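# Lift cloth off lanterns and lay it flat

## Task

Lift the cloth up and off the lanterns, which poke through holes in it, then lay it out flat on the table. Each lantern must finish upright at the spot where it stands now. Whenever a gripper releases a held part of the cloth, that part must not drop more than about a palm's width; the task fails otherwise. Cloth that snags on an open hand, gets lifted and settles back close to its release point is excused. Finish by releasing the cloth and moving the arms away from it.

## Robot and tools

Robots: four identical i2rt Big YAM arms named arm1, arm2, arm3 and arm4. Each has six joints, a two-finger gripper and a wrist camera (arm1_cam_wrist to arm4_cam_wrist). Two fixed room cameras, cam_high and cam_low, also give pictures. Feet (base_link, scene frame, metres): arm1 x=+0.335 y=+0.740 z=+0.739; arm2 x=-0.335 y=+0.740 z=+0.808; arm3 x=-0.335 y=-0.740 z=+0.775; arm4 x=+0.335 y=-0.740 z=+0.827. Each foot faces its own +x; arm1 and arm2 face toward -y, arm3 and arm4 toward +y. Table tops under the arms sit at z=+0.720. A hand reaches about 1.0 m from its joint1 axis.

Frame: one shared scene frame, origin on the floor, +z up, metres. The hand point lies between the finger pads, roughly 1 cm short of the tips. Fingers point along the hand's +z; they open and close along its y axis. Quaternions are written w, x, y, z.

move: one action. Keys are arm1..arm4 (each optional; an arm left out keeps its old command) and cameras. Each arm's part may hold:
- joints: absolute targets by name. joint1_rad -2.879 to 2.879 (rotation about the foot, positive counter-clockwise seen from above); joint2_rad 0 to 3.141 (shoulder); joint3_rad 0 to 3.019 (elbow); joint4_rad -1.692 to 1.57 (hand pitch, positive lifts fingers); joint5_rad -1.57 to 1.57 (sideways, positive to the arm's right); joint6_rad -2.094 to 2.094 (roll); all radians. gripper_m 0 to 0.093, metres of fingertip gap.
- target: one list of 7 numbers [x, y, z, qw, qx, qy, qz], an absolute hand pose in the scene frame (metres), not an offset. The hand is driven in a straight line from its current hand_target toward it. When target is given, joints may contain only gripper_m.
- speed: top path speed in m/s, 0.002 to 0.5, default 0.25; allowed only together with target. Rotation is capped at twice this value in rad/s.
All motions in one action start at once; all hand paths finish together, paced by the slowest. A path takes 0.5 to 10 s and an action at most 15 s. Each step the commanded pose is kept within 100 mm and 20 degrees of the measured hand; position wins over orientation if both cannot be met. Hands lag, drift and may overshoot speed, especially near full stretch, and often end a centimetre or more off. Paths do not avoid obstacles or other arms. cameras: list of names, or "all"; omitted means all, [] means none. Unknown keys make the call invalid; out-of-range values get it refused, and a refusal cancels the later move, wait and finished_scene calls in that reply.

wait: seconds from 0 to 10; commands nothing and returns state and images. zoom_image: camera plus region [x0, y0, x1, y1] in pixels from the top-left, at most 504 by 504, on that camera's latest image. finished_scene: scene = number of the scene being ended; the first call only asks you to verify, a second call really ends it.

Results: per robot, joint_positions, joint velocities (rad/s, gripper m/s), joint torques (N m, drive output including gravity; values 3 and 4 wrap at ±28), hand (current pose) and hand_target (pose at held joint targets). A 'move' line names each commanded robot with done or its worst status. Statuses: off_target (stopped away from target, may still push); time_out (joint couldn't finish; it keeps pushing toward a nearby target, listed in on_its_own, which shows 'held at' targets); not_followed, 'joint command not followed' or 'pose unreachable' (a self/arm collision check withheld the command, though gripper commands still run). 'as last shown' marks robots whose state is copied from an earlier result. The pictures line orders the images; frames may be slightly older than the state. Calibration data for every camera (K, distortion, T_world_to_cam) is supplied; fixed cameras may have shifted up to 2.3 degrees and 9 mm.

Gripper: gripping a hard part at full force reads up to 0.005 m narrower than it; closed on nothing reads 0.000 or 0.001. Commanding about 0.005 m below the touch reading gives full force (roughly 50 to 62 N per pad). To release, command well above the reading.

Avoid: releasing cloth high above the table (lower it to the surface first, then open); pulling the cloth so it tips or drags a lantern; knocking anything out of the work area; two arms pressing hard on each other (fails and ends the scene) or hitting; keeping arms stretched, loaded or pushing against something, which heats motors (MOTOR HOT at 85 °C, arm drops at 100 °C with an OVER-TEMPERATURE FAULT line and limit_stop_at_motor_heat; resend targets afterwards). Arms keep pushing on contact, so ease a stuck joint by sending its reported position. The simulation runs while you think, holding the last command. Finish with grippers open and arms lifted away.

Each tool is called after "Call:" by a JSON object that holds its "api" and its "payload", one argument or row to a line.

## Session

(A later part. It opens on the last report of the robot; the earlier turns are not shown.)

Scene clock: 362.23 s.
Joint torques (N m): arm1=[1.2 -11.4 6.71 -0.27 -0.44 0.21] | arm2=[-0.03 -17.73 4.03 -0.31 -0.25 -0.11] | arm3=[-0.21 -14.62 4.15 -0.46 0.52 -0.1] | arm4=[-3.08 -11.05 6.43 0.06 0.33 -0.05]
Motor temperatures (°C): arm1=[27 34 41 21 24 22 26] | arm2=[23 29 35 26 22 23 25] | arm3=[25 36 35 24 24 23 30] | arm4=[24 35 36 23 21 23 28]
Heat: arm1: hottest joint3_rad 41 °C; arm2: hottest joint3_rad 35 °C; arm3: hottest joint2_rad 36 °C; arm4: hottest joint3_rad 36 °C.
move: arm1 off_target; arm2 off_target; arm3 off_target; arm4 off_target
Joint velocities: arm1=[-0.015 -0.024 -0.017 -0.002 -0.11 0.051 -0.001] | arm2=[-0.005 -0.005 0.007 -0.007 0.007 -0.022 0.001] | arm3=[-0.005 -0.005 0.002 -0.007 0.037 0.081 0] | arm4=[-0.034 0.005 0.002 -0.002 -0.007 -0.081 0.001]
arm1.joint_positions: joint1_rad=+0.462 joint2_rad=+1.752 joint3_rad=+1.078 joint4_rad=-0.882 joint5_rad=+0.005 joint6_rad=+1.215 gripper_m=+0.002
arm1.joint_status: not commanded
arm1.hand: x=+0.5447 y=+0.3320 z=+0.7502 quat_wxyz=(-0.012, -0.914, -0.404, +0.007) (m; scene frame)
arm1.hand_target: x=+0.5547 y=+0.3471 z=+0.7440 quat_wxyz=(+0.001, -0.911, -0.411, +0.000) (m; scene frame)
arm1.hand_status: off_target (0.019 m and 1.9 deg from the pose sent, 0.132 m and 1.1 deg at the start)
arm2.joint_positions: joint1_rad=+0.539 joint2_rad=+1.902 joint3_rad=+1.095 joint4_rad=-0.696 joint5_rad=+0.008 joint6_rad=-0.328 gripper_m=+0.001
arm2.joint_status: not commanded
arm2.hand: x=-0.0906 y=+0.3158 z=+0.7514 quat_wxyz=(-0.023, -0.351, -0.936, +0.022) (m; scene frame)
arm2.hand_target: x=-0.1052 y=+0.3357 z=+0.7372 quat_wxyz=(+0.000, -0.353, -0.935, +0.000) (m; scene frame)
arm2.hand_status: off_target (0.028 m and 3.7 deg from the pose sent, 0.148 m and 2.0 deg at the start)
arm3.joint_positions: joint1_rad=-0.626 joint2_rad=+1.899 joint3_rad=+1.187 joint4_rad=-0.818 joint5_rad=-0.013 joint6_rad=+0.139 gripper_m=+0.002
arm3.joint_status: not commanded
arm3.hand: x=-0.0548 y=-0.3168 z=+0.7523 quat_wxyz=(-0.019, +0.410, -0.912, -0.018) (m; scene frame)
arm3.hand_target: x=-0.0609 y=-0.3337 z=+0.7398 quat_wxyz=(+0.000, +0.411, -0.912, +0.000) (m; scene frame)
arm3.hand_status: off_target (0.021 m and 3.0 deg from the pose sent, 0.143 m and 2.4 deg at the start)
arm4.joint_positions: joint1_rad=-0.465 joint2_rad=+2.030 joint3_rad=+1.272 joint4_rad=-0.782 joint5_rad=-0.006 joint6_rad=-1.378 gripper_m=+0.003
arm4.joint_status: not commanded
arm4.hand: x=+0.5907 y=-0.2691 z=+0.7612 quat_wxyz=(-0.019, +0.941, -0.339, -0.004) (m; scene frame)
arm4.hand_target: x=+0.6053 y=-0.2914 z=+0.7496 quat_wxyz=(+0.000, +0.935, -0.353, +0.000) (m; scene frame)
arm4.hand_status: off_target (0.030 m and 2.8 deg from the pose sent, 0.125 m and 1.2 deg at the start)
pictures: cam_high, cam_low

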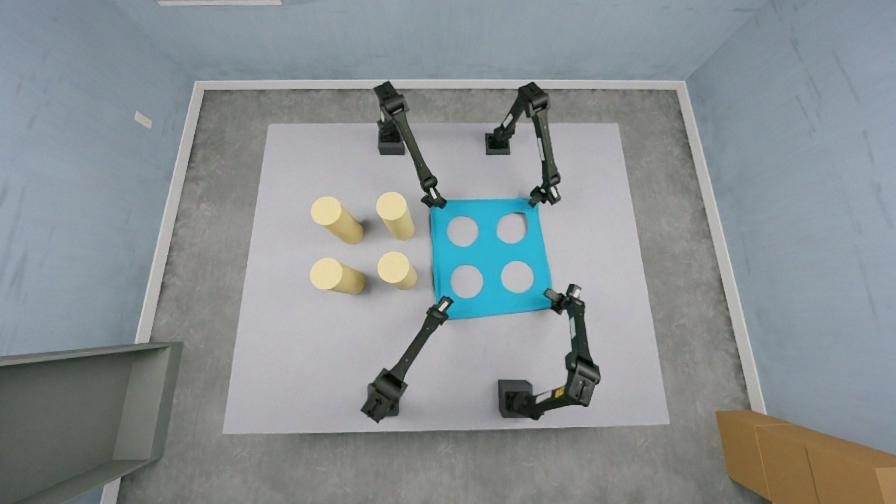

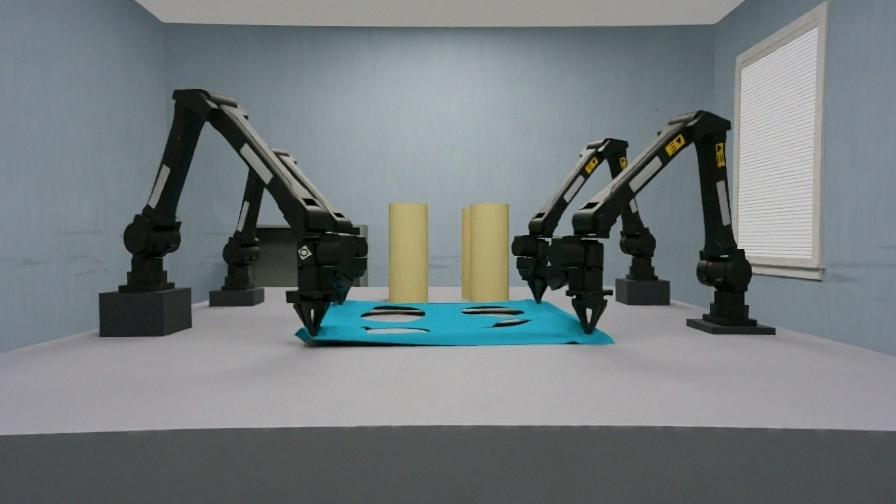

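Call:
{"api": "move", "payload": {
  "arm1": {"target": [0.574, 0.366, 0.732, 0, 0.9114, 0.4115, 0], "speed": 0.1},
  "arm2": {"target": [-0.111, 0.341, 0.720, 0, 0.3535, 0.9354, 0], "speed": 0.1},
  "arm3": {"target": [-0.067, -0.340, 0.723, 0, 0.4115, -0.9114, 0], "speed": 0.1},
  "arm4": {"target": [0.626, -0.308, 0.735, 0, 0.9354, -0.3535, 0], "speed": 0.1},
  "cameras": ["cam_high", "cam_low"]
}}

Call:
{"api": "zoom_image", "payload": {
  "camera": "cam_high",
  "region": [410, 180, 580, 340]
}}

Call:
{"api": "zoom_image", "payload": {
  "camera": "cam_low",
  "region": [270, 260, 640, 380]
}}

Scene clock: 376.67 s.
Joint torques (N m): arm1=[2.61 -11.22 5.63 -0.32 -1.01 0.19] | arm2=[-1.38 -16.32 3.1 -0.42 0.01 -0.12] | arm3=[0.09 -13.63 3.3 -0.7 0.35 -0.06] | arm4=[-4.25 -10.23 5.72 -0.05 0.76 -0.07]
Motor temperatures (°C): arm1=[27 34 39 21 24 22 26] | arm2=[23 28 34 26 22 23 25] | arm3=[25 37 34 24 24 23 30] | arm4=[25 34 35 23 21 23 29]
Heat: arm1: hottest joint3_rad 39 °C; arm2: hottest joint3_rad 34 °C; arm3: hottest joint2_rad 37 °C; arm4: hottest joint3_rad 35 °C.
move: arm1 off_target; arm2 off_target; arm3 off_target; arm4 off_target
Joint velocities: arm1=[-0.005 -0.015 -0.002 0.007 -0.051 -0.154 0] | arm2=[0.005 0.005 0.017 0.002 0.022 -0.007 0.001] | arm3=[-0.005 -0.015 -0.007 -0.007 0.007 0.037 -0.001] | arm4=[0.005 -0.015 -0.012 -0.002 -0.007 -0.125 0]
arm1.joint_positions: joint1_rad=+0.506 joint2_rad=+1.752 joint3_rad=+1.055 joint4_rad=-0.841 joint5_rad=+0.017 joint6_rad=+1.271 gripper_m=+0.002
arm1.joint_status: not commanded
arm1.hand: x=+0.5599 y=+0.3410 z=+0.7435 quat_wxyz=(-0.023, -0.917, -0.399, +0.012) (m; scene frame)
arm1.hand_target: x=+0.5725 y=+0.3662 z=+0.7326 quat_wxyz=(+0.001, -0.912, -0.411, +0.000) (m; scene frame)
arm1.hand_status: off_target (0.031 m and 3.3 deg from the pose sent, 0.048 m and 1.9 deg at the start)
arm2.joint_positions: joint1_rad=+0.539 joint2_rad=+1.906 joint3_rad=+1.075 joint4_rad=-0.644 joint5_rad=+0.001 joint6_rad=-0.328 gripper_m=+0.001
arm2.joint_status: not commanded
arm2.hand: x=-0.0888 y=+0.3150 z=+0.7453 quat_wxyz=(-0.036, -0.350, -0.935, +0.029) (m; scene frame)
arm2.hand_target: x=-0.1103 y=+0.3417 z=+0.7222 quat_wxyz=(+0.000, -0.353, -0.935, +0.000) (m; scene frame)
arm2.hand_status: off_target (0.043 m and 5.3 deg from the pose sent, 0.045 m and 3.7 deg at the start)
arm3.joint_positions: joint1_rad=-0.626 joint2_rad=+1.899 joint3_rad=+1.161 joint4_rad=-0.763 joint5_rad=-0.008 joint6_rad=+0.138 gripper_m=+0.002
arm3.joint_status: not commanded
arm3.hand: x=-0.0540 y=-0.3167 z=+0.7452 quat_wxyz=(-0.032, +0.410, -0.911, -0.024) (m; scene frame)
arm3.hand_target: x=-0.0673 y=-0.3404 z=+0.7246 quat_wxyz=(+0.000, +0.411, -0.911, +0.000) (m; scene frame)
arm3.hand_status: off_target (0.035 m and 4.6 deg from the pose sent, 0.039 m and 3.0 deg at the start)
arm4.joint_positions: joint1_rad=-0.498 joint2_rad=+2.039 joint3_rad=+1.263 joint4_rad=-0.743 joint5_rad=-0.018 joint6_rad=-1.425 gripper_m=+0.003
arm4.joint_status: not commanded
arm4.hand: x=+0.6059 y=-0.2741 z=+0.7546 quat_wxyz=(-0.030, +0.943, -0.332, -0.006) (m; scene frame)
arm4.hand_target: x=+0.6239 y=-0.3077 z=+0.7359 quat_wxyz=(+0.000, +0.936, -0.353, -0.001) (m; scene frame)
arm4.hand_status: off_target (0.044 m and 4.4 deg from the pose sent, 0.059 m and 2.8 deg at the start)
pictures: cam_high, cam_low

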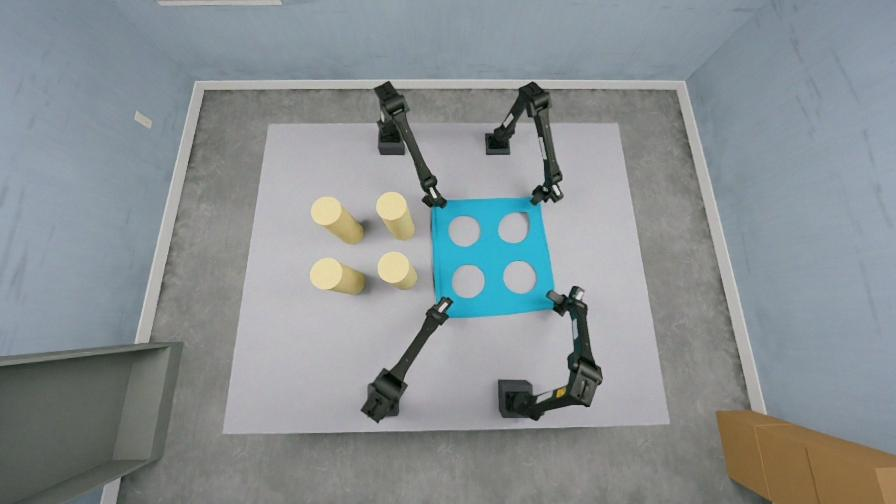

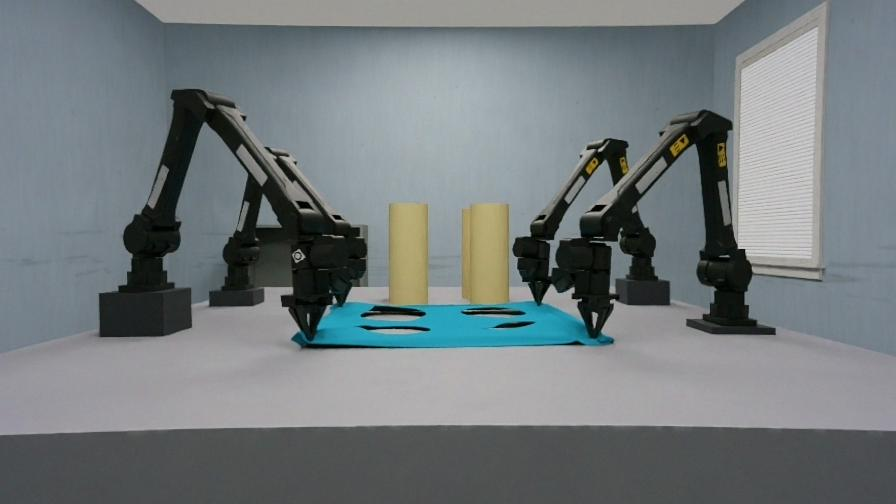

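Scaled by 2.965.

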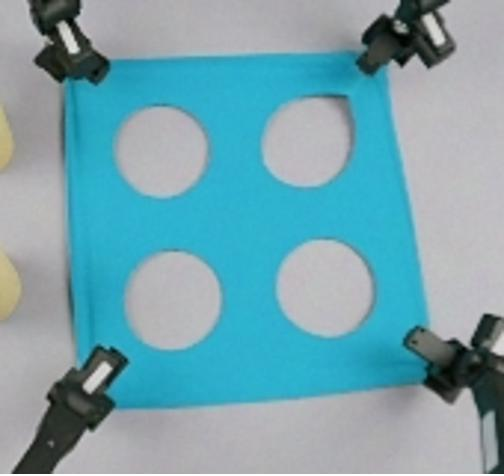

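Scaled by 1.362.

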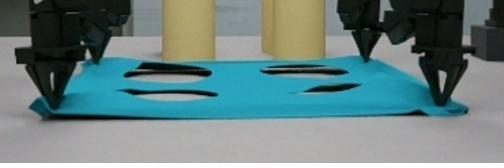

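Call:
{"api": "move", "payload": {
  "arm1": {"joints": {"gripper_m": 0.06}},
  "arm2": {"joints": {"gripper_m": 0.06}},
  "arm3": {"joints": {"gripper_m": 0.06}},
  "arm4": {"joints": {"gripper_m": 0.06}},
  "cameras": ["cam_high", "cam_low"]
}}

Call:
{"api": "zoom_image", "payload": {
  "camera": "cam_high",
  "region": [410, 180, 580, 340]
}}

Call:
{"api": "zoom_image", "payload": {
  "camera": "cam_low",
  "region": [270, 260, 640, 380]
}}

Scene clock: 397.70 s.
Joint torques (N m): arm1=[-1.61 -10.75 7.35 -0.17 0.08 0.12] | arm2=[-0.03 -17.2 5.63 0.03 -0.01 -0.13] | arm3=[-0.09 -14.21 5.45 -0.25 0.13 -0.07] | arm4=[0.38 -10.75 6.99 0.03 -0.07 -0.05]
Motor temperatures (°C): arm1=[27 34 37 21 25 22 26] | arm2=[23 28 32 26 22 23 25] | arm3=[25 37 32 24 24 23 30] | arm4=[25 35 33 23 21 23 29]
Heat: arm1: hottest joint3_rad 37 °C; arm2: hottest joint3_rad 32 °C; arm3: hottest joint2_rad 37 °C; arm4: hottest joint2_rad 35 °C.
move: arm1 done; arm2 done; arm3 done; arm4 done
Joint velocities: arm1=[-0.015 -0.015 -0.002 0.002 0.095 0.037 0] | arm2=[0.005 -0.005 -0.007 -0.007 0.066 0.007 0] | arm3=[-0.005 0.005 -0.012 -0.002 -0.051 0.037 0] | arm4=[-0.005 0.005 0.002 -0.007 0.037 0.037 -0.001]
arm1.joint_positions: joint1_rad=+0.552 joint2_rad=+1.752 joint3_rad=+1.033 joint4_rad=-0.848 joint5_rad=-0.008 joint6_rad=+1.275 gripper_m=+0.060
arm1.joint_status: all done
arm1.hand: x=+0.5750 y=+0.3647 z=+0.7364 quat_wxyz=(-0.007, -0.908, -0.418, +0.001) (m; scene frame)
arm1.hand_target: x=+0.5725 y=+0.3662 z=+0.7326 quat_wxyz=(+0.001, -0.912, -0.411, +0.000) (m; scene frame)
arm1.hand_status: not commanded
arm2.joint_positions: joint1_rad=+0.536 joint2_rad=+1.922 joint3_rad=+1.038 joint4_rad=-0.659 joint5_rad=+0.001 joint6_rad=-0.328 gripper_m=+0.060
arm2.joint_status: all done
arm2.hand: x=-0.1034 y=+0.3372 z=+0.7282 quat_wxyz=(-0.010, -0.352, -0.936, +0.007) (m; scene frame)
arm2.hand_target: x=-0.1104 y=+0.3418 z=+0.7222 quat_wxyz=(+0.000, -0.354, -0.935, +0.000) (m; scene frame)
arm2.hand_status: not commanded
arm3.joint_positions: joint1_rad=-0.626 joint2_rad=+1.911 joint3_rad=+1.126 joint4_rad=-0.778 joint5_rad=-0.002 joint6_rad=+0.138 gripper_m=+0.060
arm3.joint_status: all done
arm3.hand: x=-0.0660 y=-0.3367 z=+0.7292 quat_wxyz=(-0.008, +0.410, -0.912, -0.005) (m; scene frame)
arm3.hand_target: x=-0.0674 y=-0.3404 z=+0.7244 quat_wxyz=(+0.000, +0.411, -0.911, +0.000) (m; scene frame)
arm3.hand_status: not commanded
arm4.joint_positions: joint1_rad=-0.552 joint2_rad=+2.049 joint3_rad=+1.245 joint4_rad=-0.747 joint5_rad=+0.003 joint6_rad=-1.426 gripper_m=+0.060
arm4.joint_status: all done
arm4.hand: x=+0.6268 y=-0.3016 z=+0.7442 quat_wxyz=(-0.012, +0.934, -0.357, +0.001) (m; scene frame)
arm4.hand_target: x=+0.6239 y=-0.3079 z=+0.7357 quat_wxyz=(+0.001, +0.936, -0.353, -0.001) (m; scene frame)
arm4.hand_status: not commanded
pictures: cam_high, cam_low

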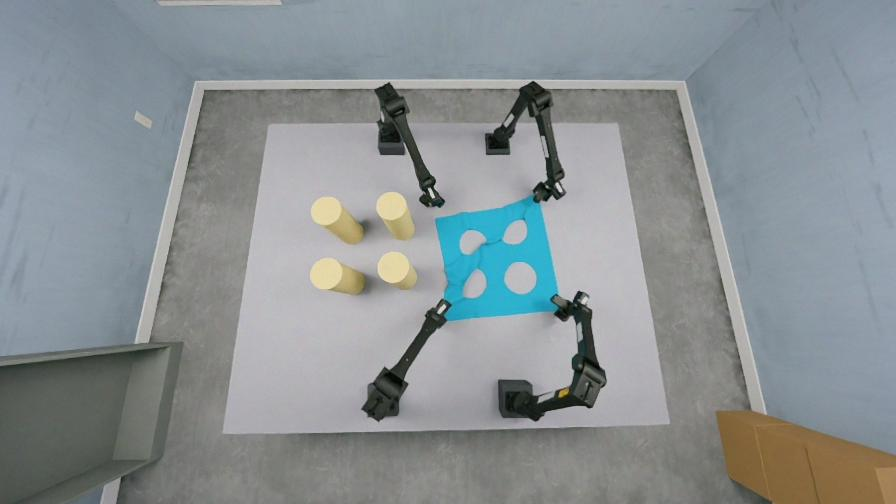

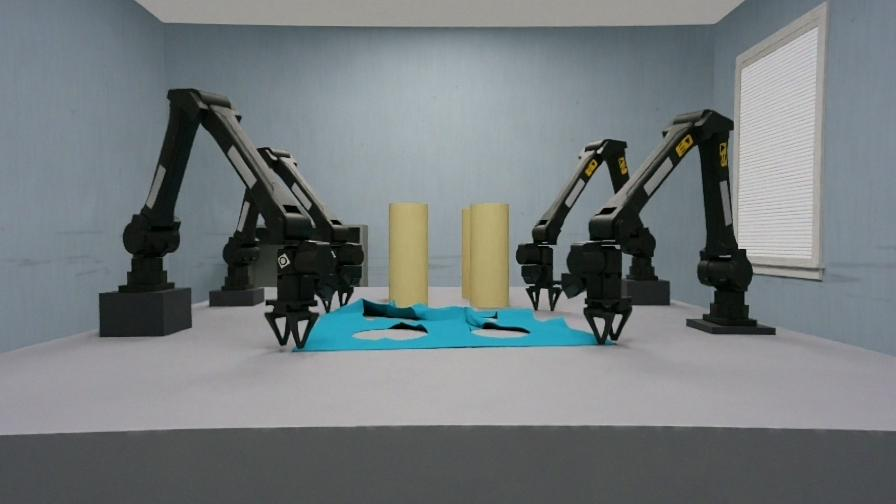

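Scaled by 2.965.

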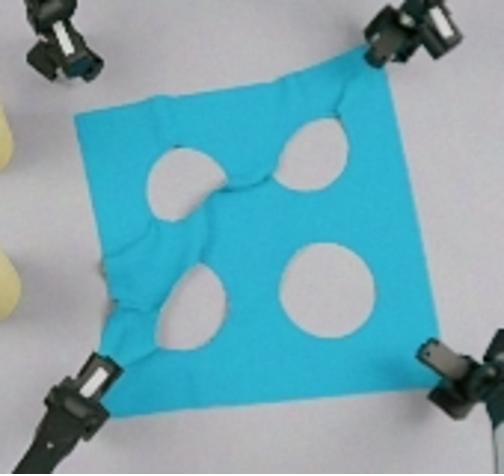

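Scaled by 1.362.

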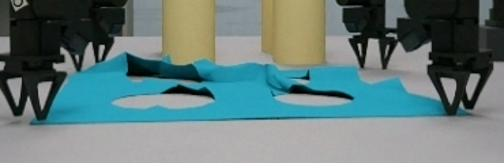

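Call:
{"api": "move", "payload": {
  "cameras": ["arm1_cam_wrist", "arm2_cam_wrist", "arm3_cam_wrist", "arm4_cam_wrist"]
}}

Scene clock: 411.47 s.
Joint torques (N m): arm1=[-1.49 -10.64 7.39 -0.13 0.11 0.12] | arm2=[-0.03 -17.2 5.6 0.01 0 -0.12] | arm3=[-0.03 -14.21 5.49 -0.23 0.14 -0.05] | arm4=[0.38 -10.75 6.98 0.02 -0.07 -0.05]
Motor temperatures (°C): arm1=[27 33 36 21 25 22 25] | arm2=[23 28 31 26 22 23 24] | arm3=[25 36 32 24 24 23 29] | arm4=[24 34 32 23 21 23 28]
Heat: arm1: hottest joint3_rad 36 °C; arm2: hottest joint3_rad 31 °C; arm3: hottest joint2_rad 36 °C; arm4: hottest joint2_rad 34 °C.
Joint velocities: arm1=[-0.015 -0.015 -0.002 -0.002 0.022 0.037 -0.001] | arm2=[-0.015 0.005 -0.012 -0.022 -0.095 0.037 -0.001] | arm3=[-0.005 -0.015 -0.002 0.002 -0.022 0.022 0] | arm4=[0.005 -0.005 -0.007 -0.002 -0.037 -0.007 0.001]
arm1.joint_positions: joint1_rad=+0.552 joint2_rad=+1.752 joint3_rad=+1.033 joint4_rad=-0.848 joint5_rad=-0.008 joint6_rad=+1.275 gripper_m=+0.060
arm1.joint_status: all done
arm1.hand: x=+0.5750 y=+0.3647 z=+0.7364 quat_wxyz=(-0.007, -0.908, -0.418, +0.001) (m; scene frame)
arm1.hand_target: x=+0.5725 y=+0.3662 z=+0.7326 quat_wxyz=(+0.001, -0.912, -0.411, +0.000) (m; scene frame)
arm1.hand_status: not commanded
arm2.joint_positions: joint1_rad=+0.536 joint2_rad=+1.922 joint3_rad=+1.038 joint4_rad=-0.659 joint5_rad=+0.001 joint6_rad=-0.328 gripper_m=+0.060
arm2.joint_status: all done
arm2.hand: x=-0.1034 y=+0.3372 z=+0.7282 quat_wxyz=(-0.010, -0.352, -0.936, +0.007) (m; scene frame)
arm2.hand_target: x=-0.1104 y=+0.3418 z=+0.7222 quat_wxyz=(+0.000, -0.354, -0.935, +0.000) (m; scene frame)
arm2.hand_status: not commanded
arm3.joint_positions: joint1_rad=-0.626 joint2_rad=+1.911 joint3_rad=+1.126 joint4_rad=-0.778 joint5_rad=-0.002 joint6_rad=+0.138 gripper_m=+0.060
arm3.joint_status: all done
arm3.hand: x=-0.0660 y=-0.3367 z=+0.7292 quat_wxyz=(-0.008, +0.410, -0.912, -0.005) (m; scene frame)
arm3.hand_target: x=-0.0674 y=-0.3404 z=+0.7244 quat_wxyz=(+0.000, +0.411, -0.911, +0.000) (m; scene frame)
arm3.hand_status: not commanded
arm4.joint_positions: joint1_rad=-0.552 joint2_rad=+2.049 joint3_rad=+1.245 joint4_rad=-0.747 joint5_rad=+0.003 joint6_rad=-1.426 gripper_m=+0.060
arm4.joint_status: all done
arm4.hand: x=+0.6268 y=-0.3016 z=+0.7442 quat_wxyz=(-0.012, +0.934, -0.357, +0.001) (m; scene frame)
arm4.hand_target: x=+0.6239 y=-0.3079 z=+0.7357 quat_wxyz=(+0.001, +0.936, -0.353, -0.001) (m; scene frame)
arm4.hand_status: not commanded
pictures: arm1_cam_wrist, arm2_cam_wrist, arm3_cam_wrist, arm4_cam_wrist
camera_calibration:
arm1_cam_wrist: T_world_to_cam=[[-0.760309, 0.649205, -0.0215275, 0.21795], [0.532713, 0.64216, 0.551223, -0.938178], [0.37168, 0.407632, -0.83408, 0.382156], [0, 0, 0, 1]] pos_world=[0.52345, 0.305188, 0.840586]
arm2_cam_wrist: T_world_to_cam=[[-0.663953, -0.747774, 0.000558866, 0.186296], [-0.614238, 0.545812, 0.569913, -0.658419], [-0.426471, 0.378052, -0.821705, 0.548576], [0, 0, 0, 1]] pos_world=[-0.0467823, 0.29129, 0.825905]
arm3_cam_wrist: T_world_to_cam=[[0.74962, -0.661836, -0.00646156, -0.167946], [-0.543125, -0.620684, 0.565479, -0.650652], [-0.378265, -0.420386, -0.824737, 0.559961], [0, 0, 0, 1]] pos_world=[-0.0156759, -0.279603, 0.828666]
arm4_cam_wrist: T_world_to_cam=[[0.662688, 0.7485, 0.0243493, -0.208611], [0.597569, -0.548098, 0.585235, -0.971722], [0.451394, -0.373277, -0.810498, 0.328268], [0, 0, 0, 1]] pos_world=[0.570736, -0.253919, 0.839826]

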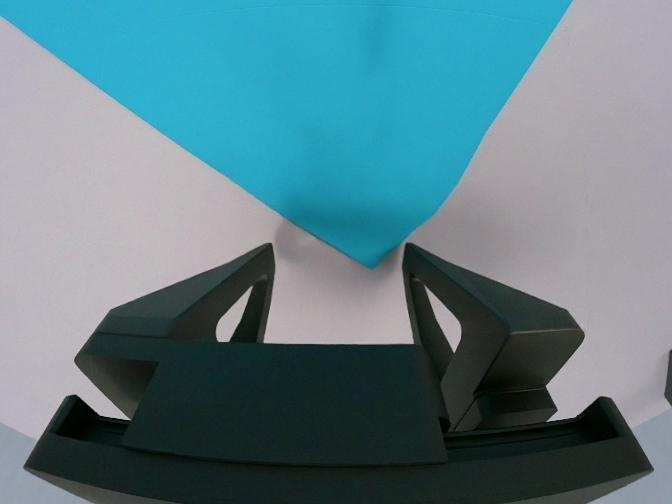

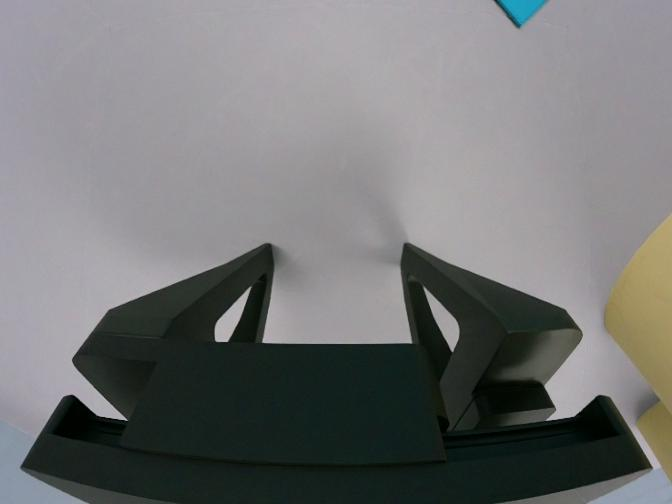

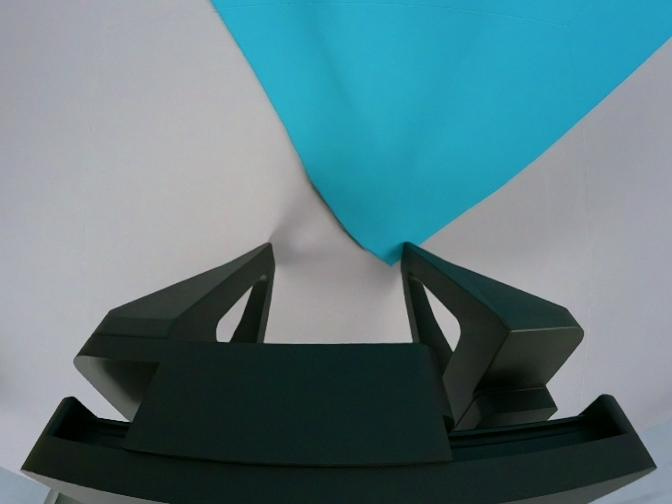

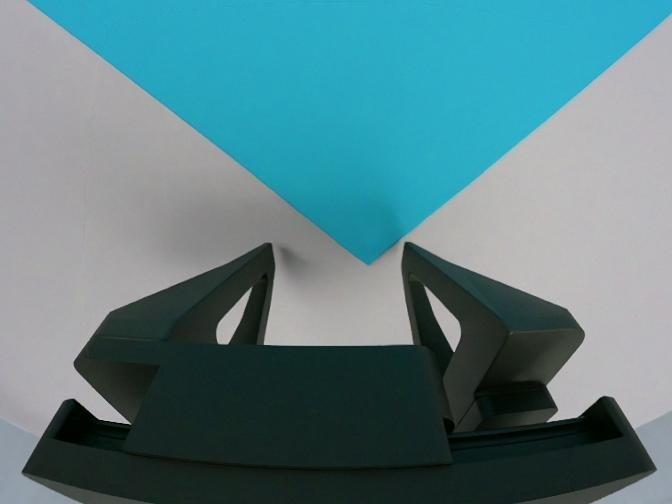

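Call:
{"api": "move", "payload": {
  "arm1": {"target": [0.5554, 0.3669, 0.780, 0, 0.9114, 0.4115, 0], "speed": 0.15},
  "arm2": {"target": [-0.062, 0.229, 0.800, 0, 0.3535, 0.9354, 0], "speed": 0.15},
  "arm3": {"target": [-0.0403, -0.3434, 0.780, 0, 0.4115, -0.9114, 0], "speed": 0.15},
  "arm4": {"target": [0.6273, -0.283, 0.785, 0, 0.9354, -0.3535, 0], "speed": 0.15},
  "cameras": ["arm1_cam_wrist", "arm2_cam_wrist", "arm3_cam_wrist", "arm4_cam_wrist", "cam_high"]
}}

Call:
{"api": "zoom_image", "payload": {
  "camera": "cam_high",
  "region": [410, 180, 580, 340]
}}

Scene clock: 466.43 s.
Joint torques (N m): arm1=[-2.32 -11.75 9.05 -0.31 0.09 -0.04] | arm2=[-0.15 -21.25 11.6 -0.14 0.01 -0.16] | arm3=[-0.32 -17.08 8.53 -0.47 0.19 -0.15] | arm4=[1.79 -12.04 10.8 -0.13 -0.03 0.14]
Motor temperatures (°C): arm1=[26 32 34 21 24 22 24] | arm2=[23 28 30 26 22 23 23] | arm3=[25 35 32 24 24 23 28] | arm4=[24 34 31 22 21 23 26]
Heat: arm1: hottest joint3_rad 34 °C; arm2: hottest joint3_rad 30 °C; arm3: hottest joint2_rad 35 °C; arm4: hottest joint2_rad 34 °C.
move: arm1 off_target; arm2 off_target; arm3 off_target; arm4 off_target
Joint velocities: arm1=[-0.005 0.005 0.012 0.007 -0.081 -0.066 0] | arm2=[0.005 -0.005 -0.002 0.002 -0.081 0.007 0] | arm3=[-0.005 0.005 0.007 -0.007 -0.051 -0.007 0] | arm4=[0.005 -0.005 0.017 0.007 -0.022 -0.007 0]
arm1.joint_positions: joint1_rad=+0.520 joint2_rad=+1.677 joint3_rad=+1.033 joint4_rad=-0.961 joint5_rad=-0.008 joint6_rad=+1.264 gripper_m=+0.060
arm1.joint_status: not commanded
arm1.hand: x=+0.5534 y=+0.3738 z=+0.7681 quat_wxyz=(+0.012, -0.913, -0.408, +0.003) (m; scene frame)
arm1.hand_target: x=+0.5554 y=+0.3664 z=+0.7802 quat_wxyz=(-0.001, -0.912, -0.411, +0.000) (m; scene frame)
arm1.hand_status: off_target (0.014 m and 1.5 deg from the pose sent, 0.048 m and 1.1 deg at the start)
arm2.joint_positions: joint1_rad=+0.512 joint2_rad=+2.026 joint3_rad=+1.440 joint4_rad=-1.007 joint5_rad=+0.001 joint6_rad=-0.348 gripper_m=+0.060
arm2.joint_status: not commanded
arm2.hand: x=-0.0668 y=+0.2460 z=+0.7900 quat_wxyz=(+0.009, -0.354, -0.935, -0.009) (m; scene frame)
arm2.hand_target: x=-0.0633 y=+0.2281 z=+0.7990 quat_wxyz=(+0.000, -0.354, -0.935, +0.000) (m; scene frame)
arm2.hand_status: off_target (0.020 m and 1.4 deg from the pose sent, 0.136 m and 1.5 deg at the start)
arm3.joint_positions: joint1_rad=-0.670 joint2_rad=+1.876 joint3_rad=+1.163 joint4_rad=-0.921 joint5_rad=-0.002 joint6_rad=+0.099 gripper_m=+0.060
arm3.joint_status: not commanded
arm3.hand: x=-0.0549 y=-0.3577 z=+0.7564 quat_wxyz=(+0.023, +0.408, -0.913, +0.013) (m; scene frame)
arm3.hand_target: x=-0.0405 y=-0.3431 z=+0.7798 quat_wxyz=(-0.001, +0.411, -0.912, +0.000) (m; scene frame)
arm3.hand_status: off_target (0.031 m and 3.0 deg from the pose sent, 0.057 m and 1.1 deg at the start)
arm4.joint_positions: joint1_rad=-0.547 joint2_rad=+2.018 joint3_rad=+1.299 joint4_rad=-0.883 joint5_rad=+0.003 joint6_rad=-1.425 gripper_m=+0.060
arm4.joint_status: not commanded
arm4.hand: x=+0.6246 y=-0.3002 z=+0.7746 quat_wxyz=(+0.013, +0.935, -0.355, -0.005) (m; scene frame)
arm4.hand_target: x=+0.6266 y=-0.2834 z=+0.7856 quat_wxyz=(+0.000, +0.935, -0.353, +0.000) (m; scene frame)
arm4.hand_status: off_target (0.020 m and 1.6 deg from the pose sent, 0.045 m and 1.5 deg at the start)
pictures: arm1_cam_wrist, arm2_cam_wrist, arm3_cam_wrist, arm4_cam_wrist, cam_high
camera_calibration:
arm1_cam_wrist: T_world_to_cam=[[-0.746306, 0.665446, 0.0144717, 0.154875], [0.556989, 0.612472, 0.560928, -0.959805], [0.364404, 0.426685, -0.827738, 0.40496], [0, 0, 0, 1]] pos_world=[0.502617, 0.312002, 0.871341]
arm2_cam_wrist: T_world_to_cam=[[-0.667157, -0.744762, -0.0151885, 0.153901], [-0.59756, 0.522896, 0.607867, -0.644632], [-0.444774, 0.414618, -0.793894, 0.617301], [0, 0, 0, 1]] pos_world=[-0.0079707, 0.195751, 0.884259]
arm3_cam_wrist: T_world_to_cam=[[0.746404, -0.665493, 0.000629333, -0.196861], [-0.521125, -0.583895, 0.622492, -0.701754], [-0.413896, -0.464958, -0.782626, 0.528002], [0, 0, 0, 1]] pos_world=[-0.000225347, -0.295261, 0.850188]
arm4_cam_wrist: T_world_to_cam=[[0.659249, 0.751454, -0.0266141, -0.166485], [0.616668, -0.520071, 0.590971, -0.995395], [0.430246, -0.406009, -0.806254, 0.354536], [0, 0, 0, 1]] pos_world=[0.571045, -0.248626, 0.869664]

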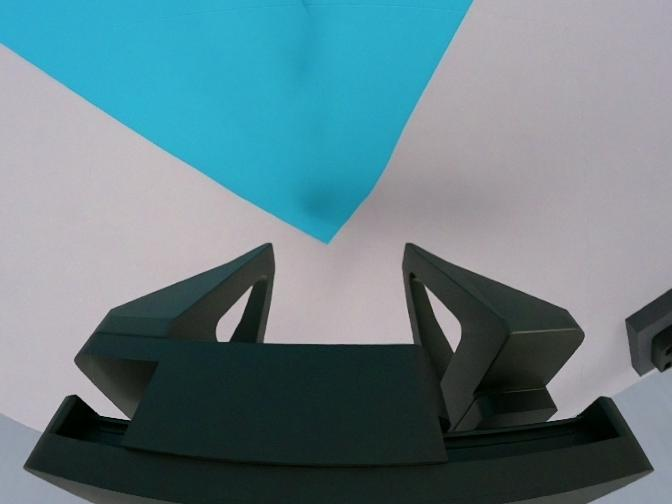

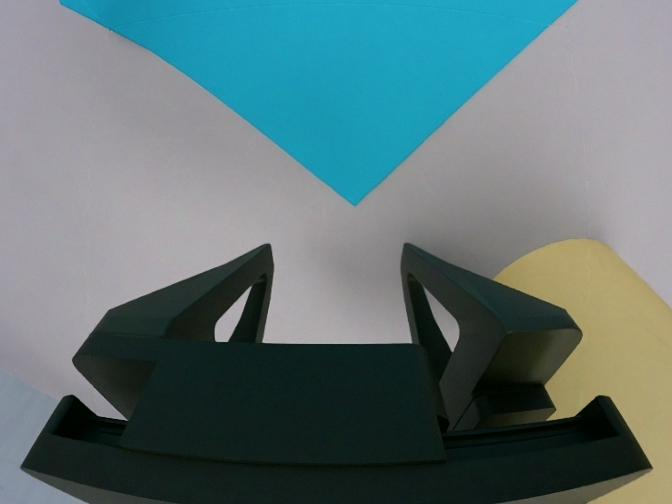

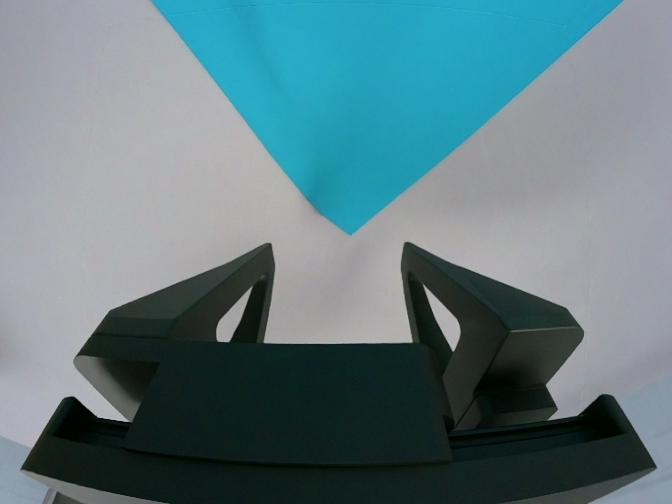

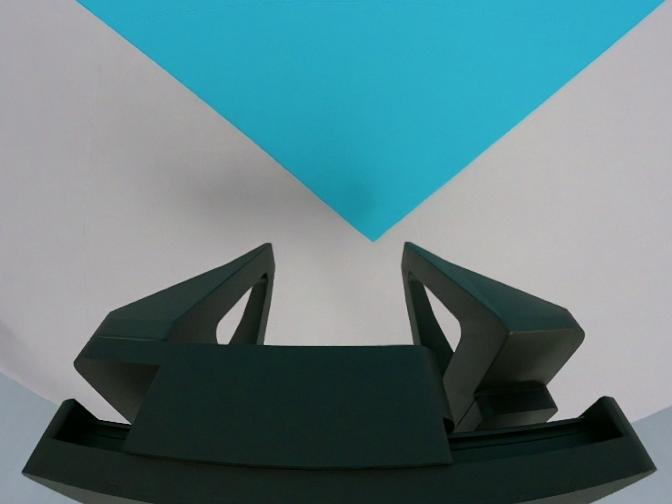

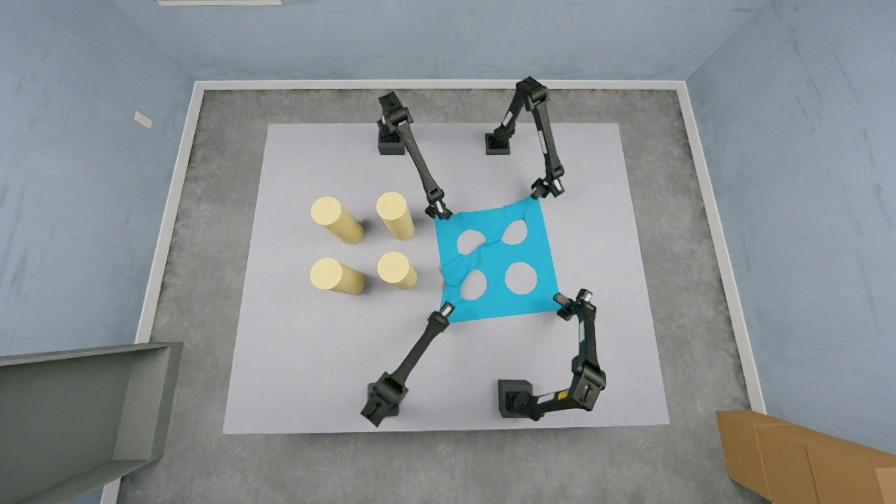

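Scaled by 2.965.

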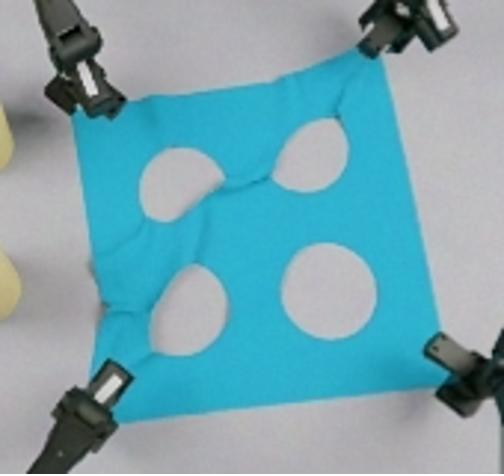

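Call:
{"api": "move", "payload": {
  "cameras": ["cam_high", "arm1_cam_wrist", "arm2_cam_wrist", "arm3_cam_wrist", "arm4_cam_wrist"]
}}

Scene clock: 478.67 s.
Joint torques (N m): arm1=[-1.61 -11.69 9.17 -0.14 0.09 -0.05] | arm2=[-0.09 -21.25 11.63 -0.17 0.02 -0.18] | arm3=[-0.38 -17.14 8.49 -0.47 0.18 -0.14] | arm4=[1.79 -12.1 10.8 -0.13 -0.03 0.14]
Motor temperatures (°C): arm1=[26 33 35 21 24 22 24] | arm2=[23 28 33 26 22 23 23] | arm3=[25 36 32 24 24 23 28] | arm4=[24 35 33 22 21 23 26]
Heat: arm1: hottest joint3_rad 35 °C; arm2: hottest joint3_rad 33 °C; arm3: hottest joint2_rad 36 °C; arm4: hottest joint2_rad 35 °C.
Joint velocities: arm1=[-0.005 -0.015 0.002 -0.002 0.037 0.007 -0.001] | arm2=[0.005 -0.015 -0.022 0.007 0.037 0.037 0] | arm3=[0.005 -0.005 0.007 0.002 -0.007 0.007 0] | arm4=[0.005 -0.005 -0.022 -0.002 -0.007 -0.037 -0.002]
arm1.joint_positions: joint1_rad=+0.520 joint2_rad=+1.677 joint3_rad=+1.033 joint4_rad=-0.961 joint5_rad=-0.008 joint6_rad=+1.264 gripper_m=+0.060
arm1.joint_status: not commanded
arm1.hand: x=+0.5534 y=+0.3738 z=+0.7681 quat_wxyz=(+0.012, -0.913, -0.409, +0.003) (m; scene frame)
arm1.hand_target: x=+0.5554 y=+0.3664 z=+0.7802 quat_wxyz=(-0.001, -0.912, -0.411, +0.000) (m; scene frame)
arm1.hand_status: off_target (0.014 m and 1.5 deg from the pose sent, 0.048 m and 1.1 deg at the start)
arm2.joint_positions: joint1_rad=+0.512 joint2_rad=+2.026 joint3_rad=+1.440 joint4_rad=-1.007 joint5_rad=+0.001 joint6_rad=-0.348 gripper_m=+0.060
arm2.joint_status: not commanded
arm2.hand: x=-0.0668 y=+0.2461 z=+0.7900 quat_wxyz=(+0.009, -0.354, -0.935, -0.009) (m; scene frame)
arm2.hand_target: x=-0.0633 y=+0.2281 z=+0.7990 quat_wxyz=(+0.000, -0.354, -0.935, +0.000) (m; scene frame)
arm2.hand_status: off_target (0.020 m and 1.4 deg from the pose sent, 0.136 m and 1.5 deg at the start)
arm3.joint_positions: joint1_rad=-0.670 joint2_rad=+1.876 joint3_rad=+1.163 joint4_rad=-0.922 joint5_rad=-0.002 joint6_rad=+0.098 gripper_m=+0.060
arm3.joint_status: not commanded
arm3.hand: x=-0.0549 y=-0.3577 z=+0.7564 quat_wxyz=(+0.023, +0.408, -0.913, +0.013) (m; scene frame)
arm3.hand_target: x=-0.0405 y=-0.3431 z=+0.7798 quat_wxyz=(-0.001, +0.411, -0.911, +0.000) (m; scene frame)
arm3.hand_status: off_target (0.031 m and 3.1 deg from the pose sent, 0.057 m and 1.1 deg at the start)
arm4.joint_positions: joint1_rad=-0.547 joint2_rad=+2.018 joint3_rad=+1.299 joint4_rad=-0.883 joint5_rad=+0.003 joint6_rad=-1.425 gripper_m=+0.060
arm4.joint_status: not commanded
arm4.hand: x=+0.6246 y=-0.3002 z=+0.7746 quat_wxyz=(+0.013, +0.935, -0.355, -0.005) (m; scene frame)
arm4.hand_target: x=+0.6266 y=-0.2834 z=+0.7856 quat_wxyz=(+0.000, +0.935, -0.353, +0.000) (m; scene frame)
arm4.hand_status: off_target (0.020 m and 1.6 deg from the pose sent, 0.045 m and 1.5 deg at the start)
pictures: arm1_cam_wrist, arm2_cam_wrist, arm3_cam_wrist, arm4_cam_wrist, cam_high
camera_calibration:
arm1_cam_wrist: T_world_to_cam=[[-0.74656, 0.665161, 0.01447, 0.155124], [0.556752, 0.612681, 0.560936, -0.959757], [0.364247, 0.426829, -0.827733, 0.404989], [0, 0, 0, 1]] pos_world=[0.50264, 0.311983, 0.87134]
arm2_cam_wrist: T_world_to_cam=[[-0.666875, -0.745012, -0.0153251, 0.154121], [-0.597654, 0.522462, 0.608148, -0.644825], [-0.445071, 0.414717, -0.793676, 0.617032], [0, 0, 0, 1]] pos_world=[-0.00797994, 0.195824, 0.884234]
arm3_cam_wrist: T_world_to_cam=[[0.746911, -0.664924, 0.00062586, -0.196636], [-0.52052, -0.584115, 0.622792, -0.702102], [-0.413743, -0.465496, -0.782388, 0.527583], [0, 0, 0, 1]] pos_world=[-0.000304084, -0.295269, 0.850161]
arm4_cam_wrist: T_world_to_cam=[[0.659249, 0.751454, -0.0266141, -0.166485], [0.616668, -0.520071, 0.590971, -0.995395], [0.430246, -0.406009, -0.806254, 0.354536], [0, 0, 0, 1]] pos_world=[0.571045, -0.248626, 0.869664]

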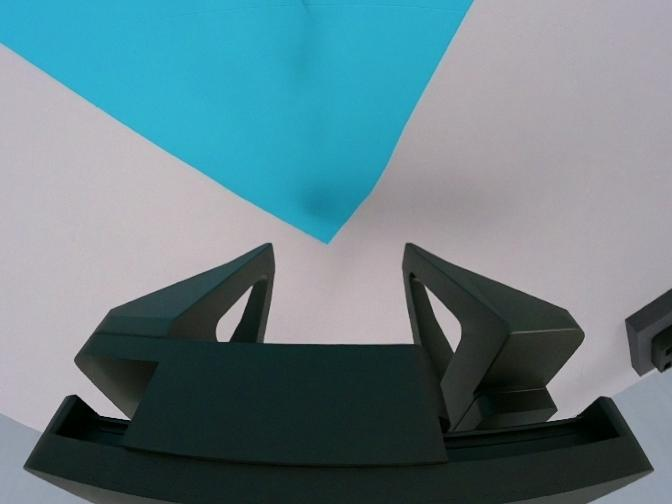

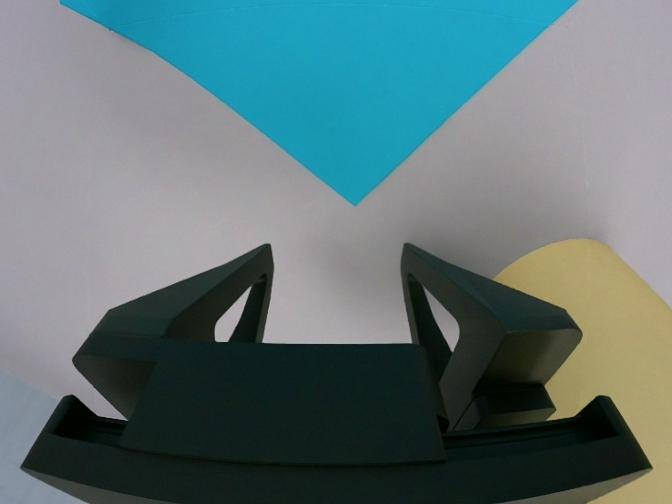

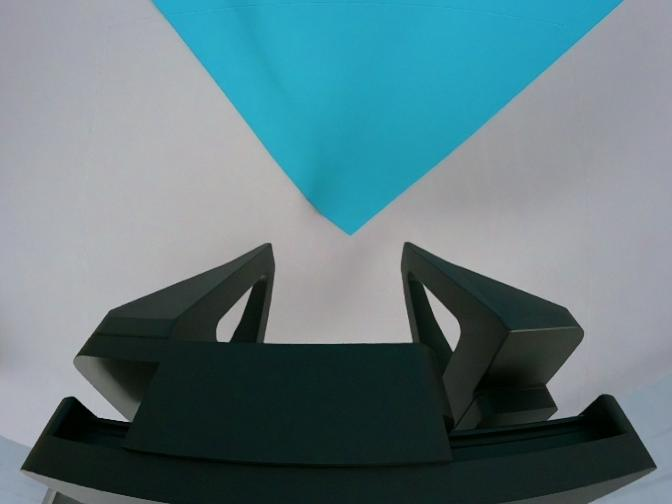

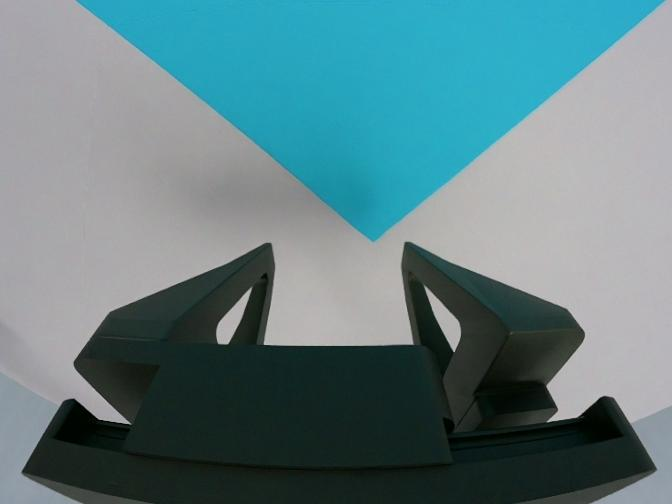

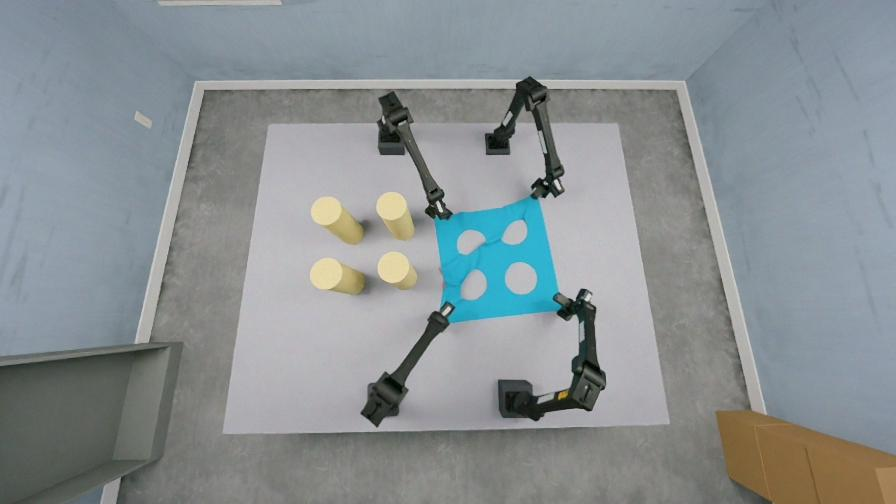

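Call:
{"api": "zoom_image", "payload": {
  "camera": "cam_high",
  "region": [410, 180, 580, 340]
}}

Scaled by 2.965.

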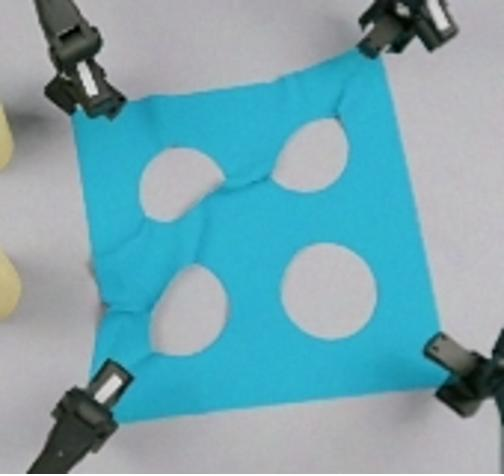

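Call:
{"api": "move", "payload": {
  "arm1": {"joints": {"joint2_rad": 1.729, "joint3_rad": 1.008, "joint4_rad": -0.862}},
  "arm2": {"joints": {"joint1_rad": 0.4915, "joint2_rad": 2.117, "joint3_rad": 1.414, "joint4_rad": -0.866}},
  "arm3": {"joints": {"joint1_rad": -0.69, "joint2_rad": 1.904, "joint3_rad": 1.125, "joint4_rad": -0.811}},
  "arm4": {"joints": {"joint1_rad": -0.5795, "joint2_rad": 2.1, "joint3_rad": 1.381, "joint4_rad": -0.813}},
  "cameras": ["arm1_cam_wrist", "arm2_cam_wrist", "arm3_cam_wrist", "arm4_cam_wrist"]
}}

Scene clock: 540.83 s.
Joint torques (N m): arm1=[-1.73 -10.75 7.28 0.35 0.09 -0.08] | arm2=[0.21 -23.06 6.71 0.81 -0.06 -0.17] | arm3=[-0.03 -14.51 5.41 0.57 0.19 -0.14] | arm4=[-0.44 -12.1 9.99 0.59 -0.05 0.14]
Motor temperatures (°C): arm1=[26 34 36 21 24 22 24] | arm2=[23 29 38 25 22 23 23] | arm3=[25 39 33 24 23 23 27] | arm4=[24 36 36 22 21 23 26]
Heat: arm1: hottest joint3_rad 36 °C; arm2: hottest joint3_rad 38 °C; arm3: hottest joint2_rad 39 °C; arm4: hottest joint2_rad 36 °C.
move: arm1 done; arm2 done; arm3 done; arm4 done
Joint velocities: arm1=[0.005 -0.034 -0.007 0.002 -0.022 0.007 0.001] | arm2=[-0.015 0.015 0.002 0.002 0.066 -0.037 0.001] | arm3=[-0.005 -0.015 0.007 -0.002 -0.051 0.081 -0.001] | arm4=[-0.005 -0.005 -0.027 -0.002 0.022 -0.051 0]
arm1.joint_positions: joint1_rad=+0.520 joint2_rad=+1.729 joint3_rad=+1.008 joint4_rad=-0.871 joint5_rad=-0.008 joint6_rad=+1.263 gripper_m=+0.060
arm1.joint_status: all done
arm1.hand: x=+0.5550 y=+0.3704 z=+0.7387 quat_wxyz=(+0.006, -0.913, -0.409, +0.002) (m; scene frame)
arm1.hand_target: x=+0.5543 y=+0.3674 z=+0.7389 quat_wxyz=(+0.002, -0.911, -0.411, +0.000) (m; scene frame)
arm1.hand_status: not commanded
arm2.joint_positions: joint1_rad=+0.498 joint2_rad=+2.121 joint3_rad=+1.419 joint4_rad=-0.879 joint5_rad=+0.003 joint6_rad=-0.349 gripper_m=+0.060
arm2.joint_status: all done
arm2.hand: x=-0.0715 y=+0.2385 z=+0.7315 quat_wxyz=(+0.005, -0.360, -0.933, -0.004) (m; scene frame)
arm2.hand_target: x=-0.0743 y=+0.2353 z=+0.7320 quat_wxyz=(+0.001, -0.359, -0.933, +0.000) (m; scene frame)
arm2.hand_status: not commanded
arm3.joint_positions: joint1_rad=-0.686 joint2_rad=+1.899 joint3_rad=+1.126 joint4_rad=-0.826 joint5_rad=-0.002 joint6_rad=+0.098 gripper_m=+0.060
arm3.joint_status: all done
arm3.hand: x=-0.0481 y=-0.3613 z=+0.7351 quat_wxyz=(+0.008, +0.401, -0.916, +0.004) (m; scene frame)
arm3.hand_target: x=-0.0449 y=-0.3608 z=+0.7322 quat_wxyz=(+0.003, +0.405, -0.914, +0.002) (m; scene frame)
arm3.hand_status: not commanded
arm4.joint_positions: joint1_rad=-0.568 joint2_rad=+2.091 joint3_rad=+1.356 joint4_rad=-0.820 joint5_rad=+0.003 joint6_rad=-1.425 gripper_m=+0.060
arm4.joint_status: all done
arm4.hand: x=+0.6509 y=-0.2817 z=+0.7530 quat_wxyz=(-0.010, +0.931, -0.366, +0.001) (m; scene frame)
arm4.hand_target: x=+0.6637 y=-0.2757 z=+0.7554 quat_wxyz=(-0.021, +0.926, -0.376, +0.005) (m; scene frame)
arm4.hand_status: not commanded
pictures: arm1_cam_wrist, arm2_cam_wrist, arm3_cam_wrist, arm4_cam_wrist
camera_calibration:
arm1_cam_wrist: T_world_to_cam=[[-0.746958, 0.664865, 0.0028387, 0.167908], [0.552949, 0.618841, 0.557928, -0.940051], [0.36919, 0.418319, -0.829884, 0.383497], [0, 0, 0, 1]] pos_world=[0.503637, 0.309682, 0.842262]
arm2_cam_wrist: T_world_to_cam=[[-0.67615, -0.736702, -0.00954806, 0.137583], [-0.593325, 0.536783, 0.599858, -0.605074], [-0.436791, 0.411259, -0.800049, 0.577683], [0, 0, 0, 1]] pos_world=[-0.0136511, 0.188574, 0.826447]
arm3_cam_wrist: T_world_to_cam=[[0.736216, -0.67674, -0.00296746, -0.206254], [-0.542881, -0.5932, 0.594469, -0.670893], [-0.404061, -0.436047, -0.804113, 0.53911], [0, 0, 0, 1]] pos_world=[0.00546507, -0.302477, 0.831718]
arm4_cam_wrist: T_world_to_cam=[[0.675751, 0.736845, 0.0204977, -0.248639], [0.589042, -0.556503, 0.585948, -0.977692], [0.44316, -0.383881, -0.810089, 0.334032], [0, 0, 0, 1]] pos_world=[0.59589, -0.232652, 0.848569]

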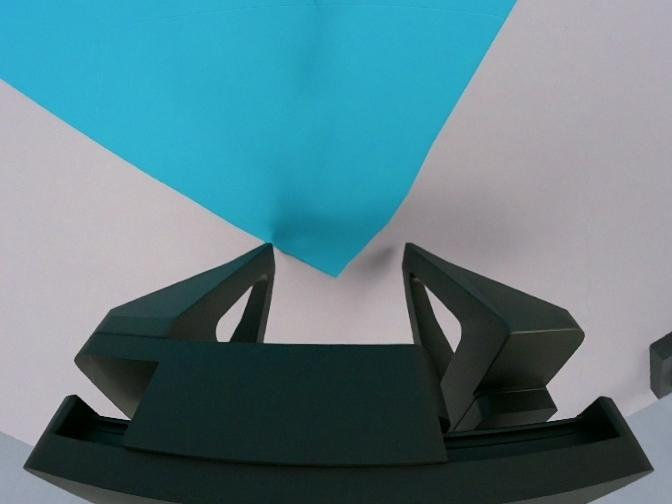

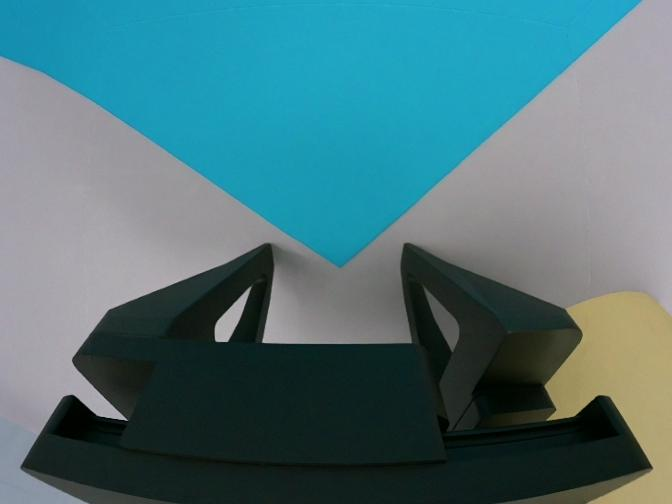

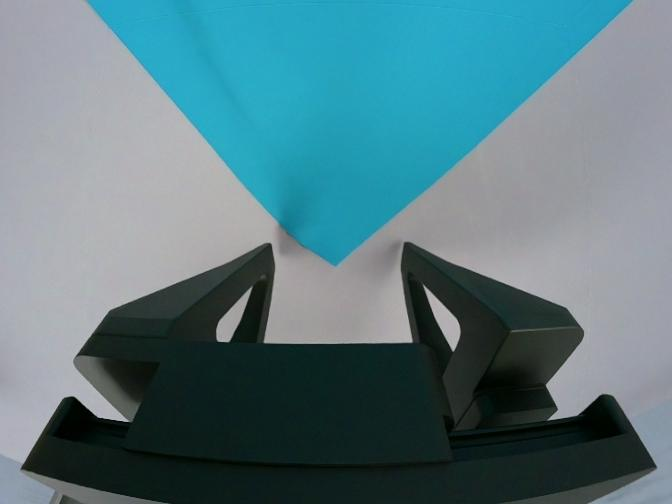

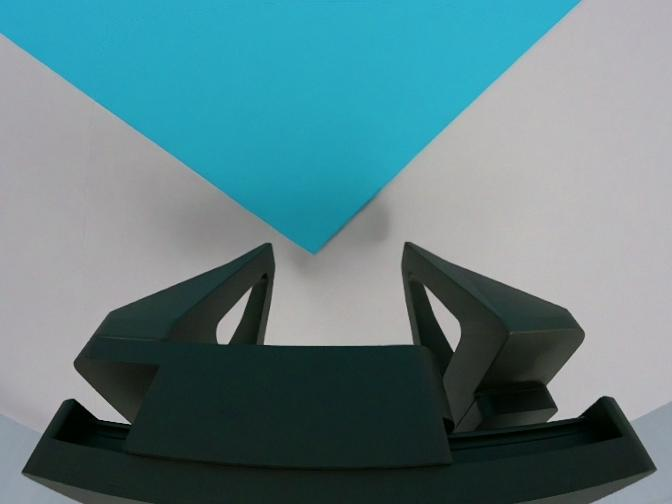

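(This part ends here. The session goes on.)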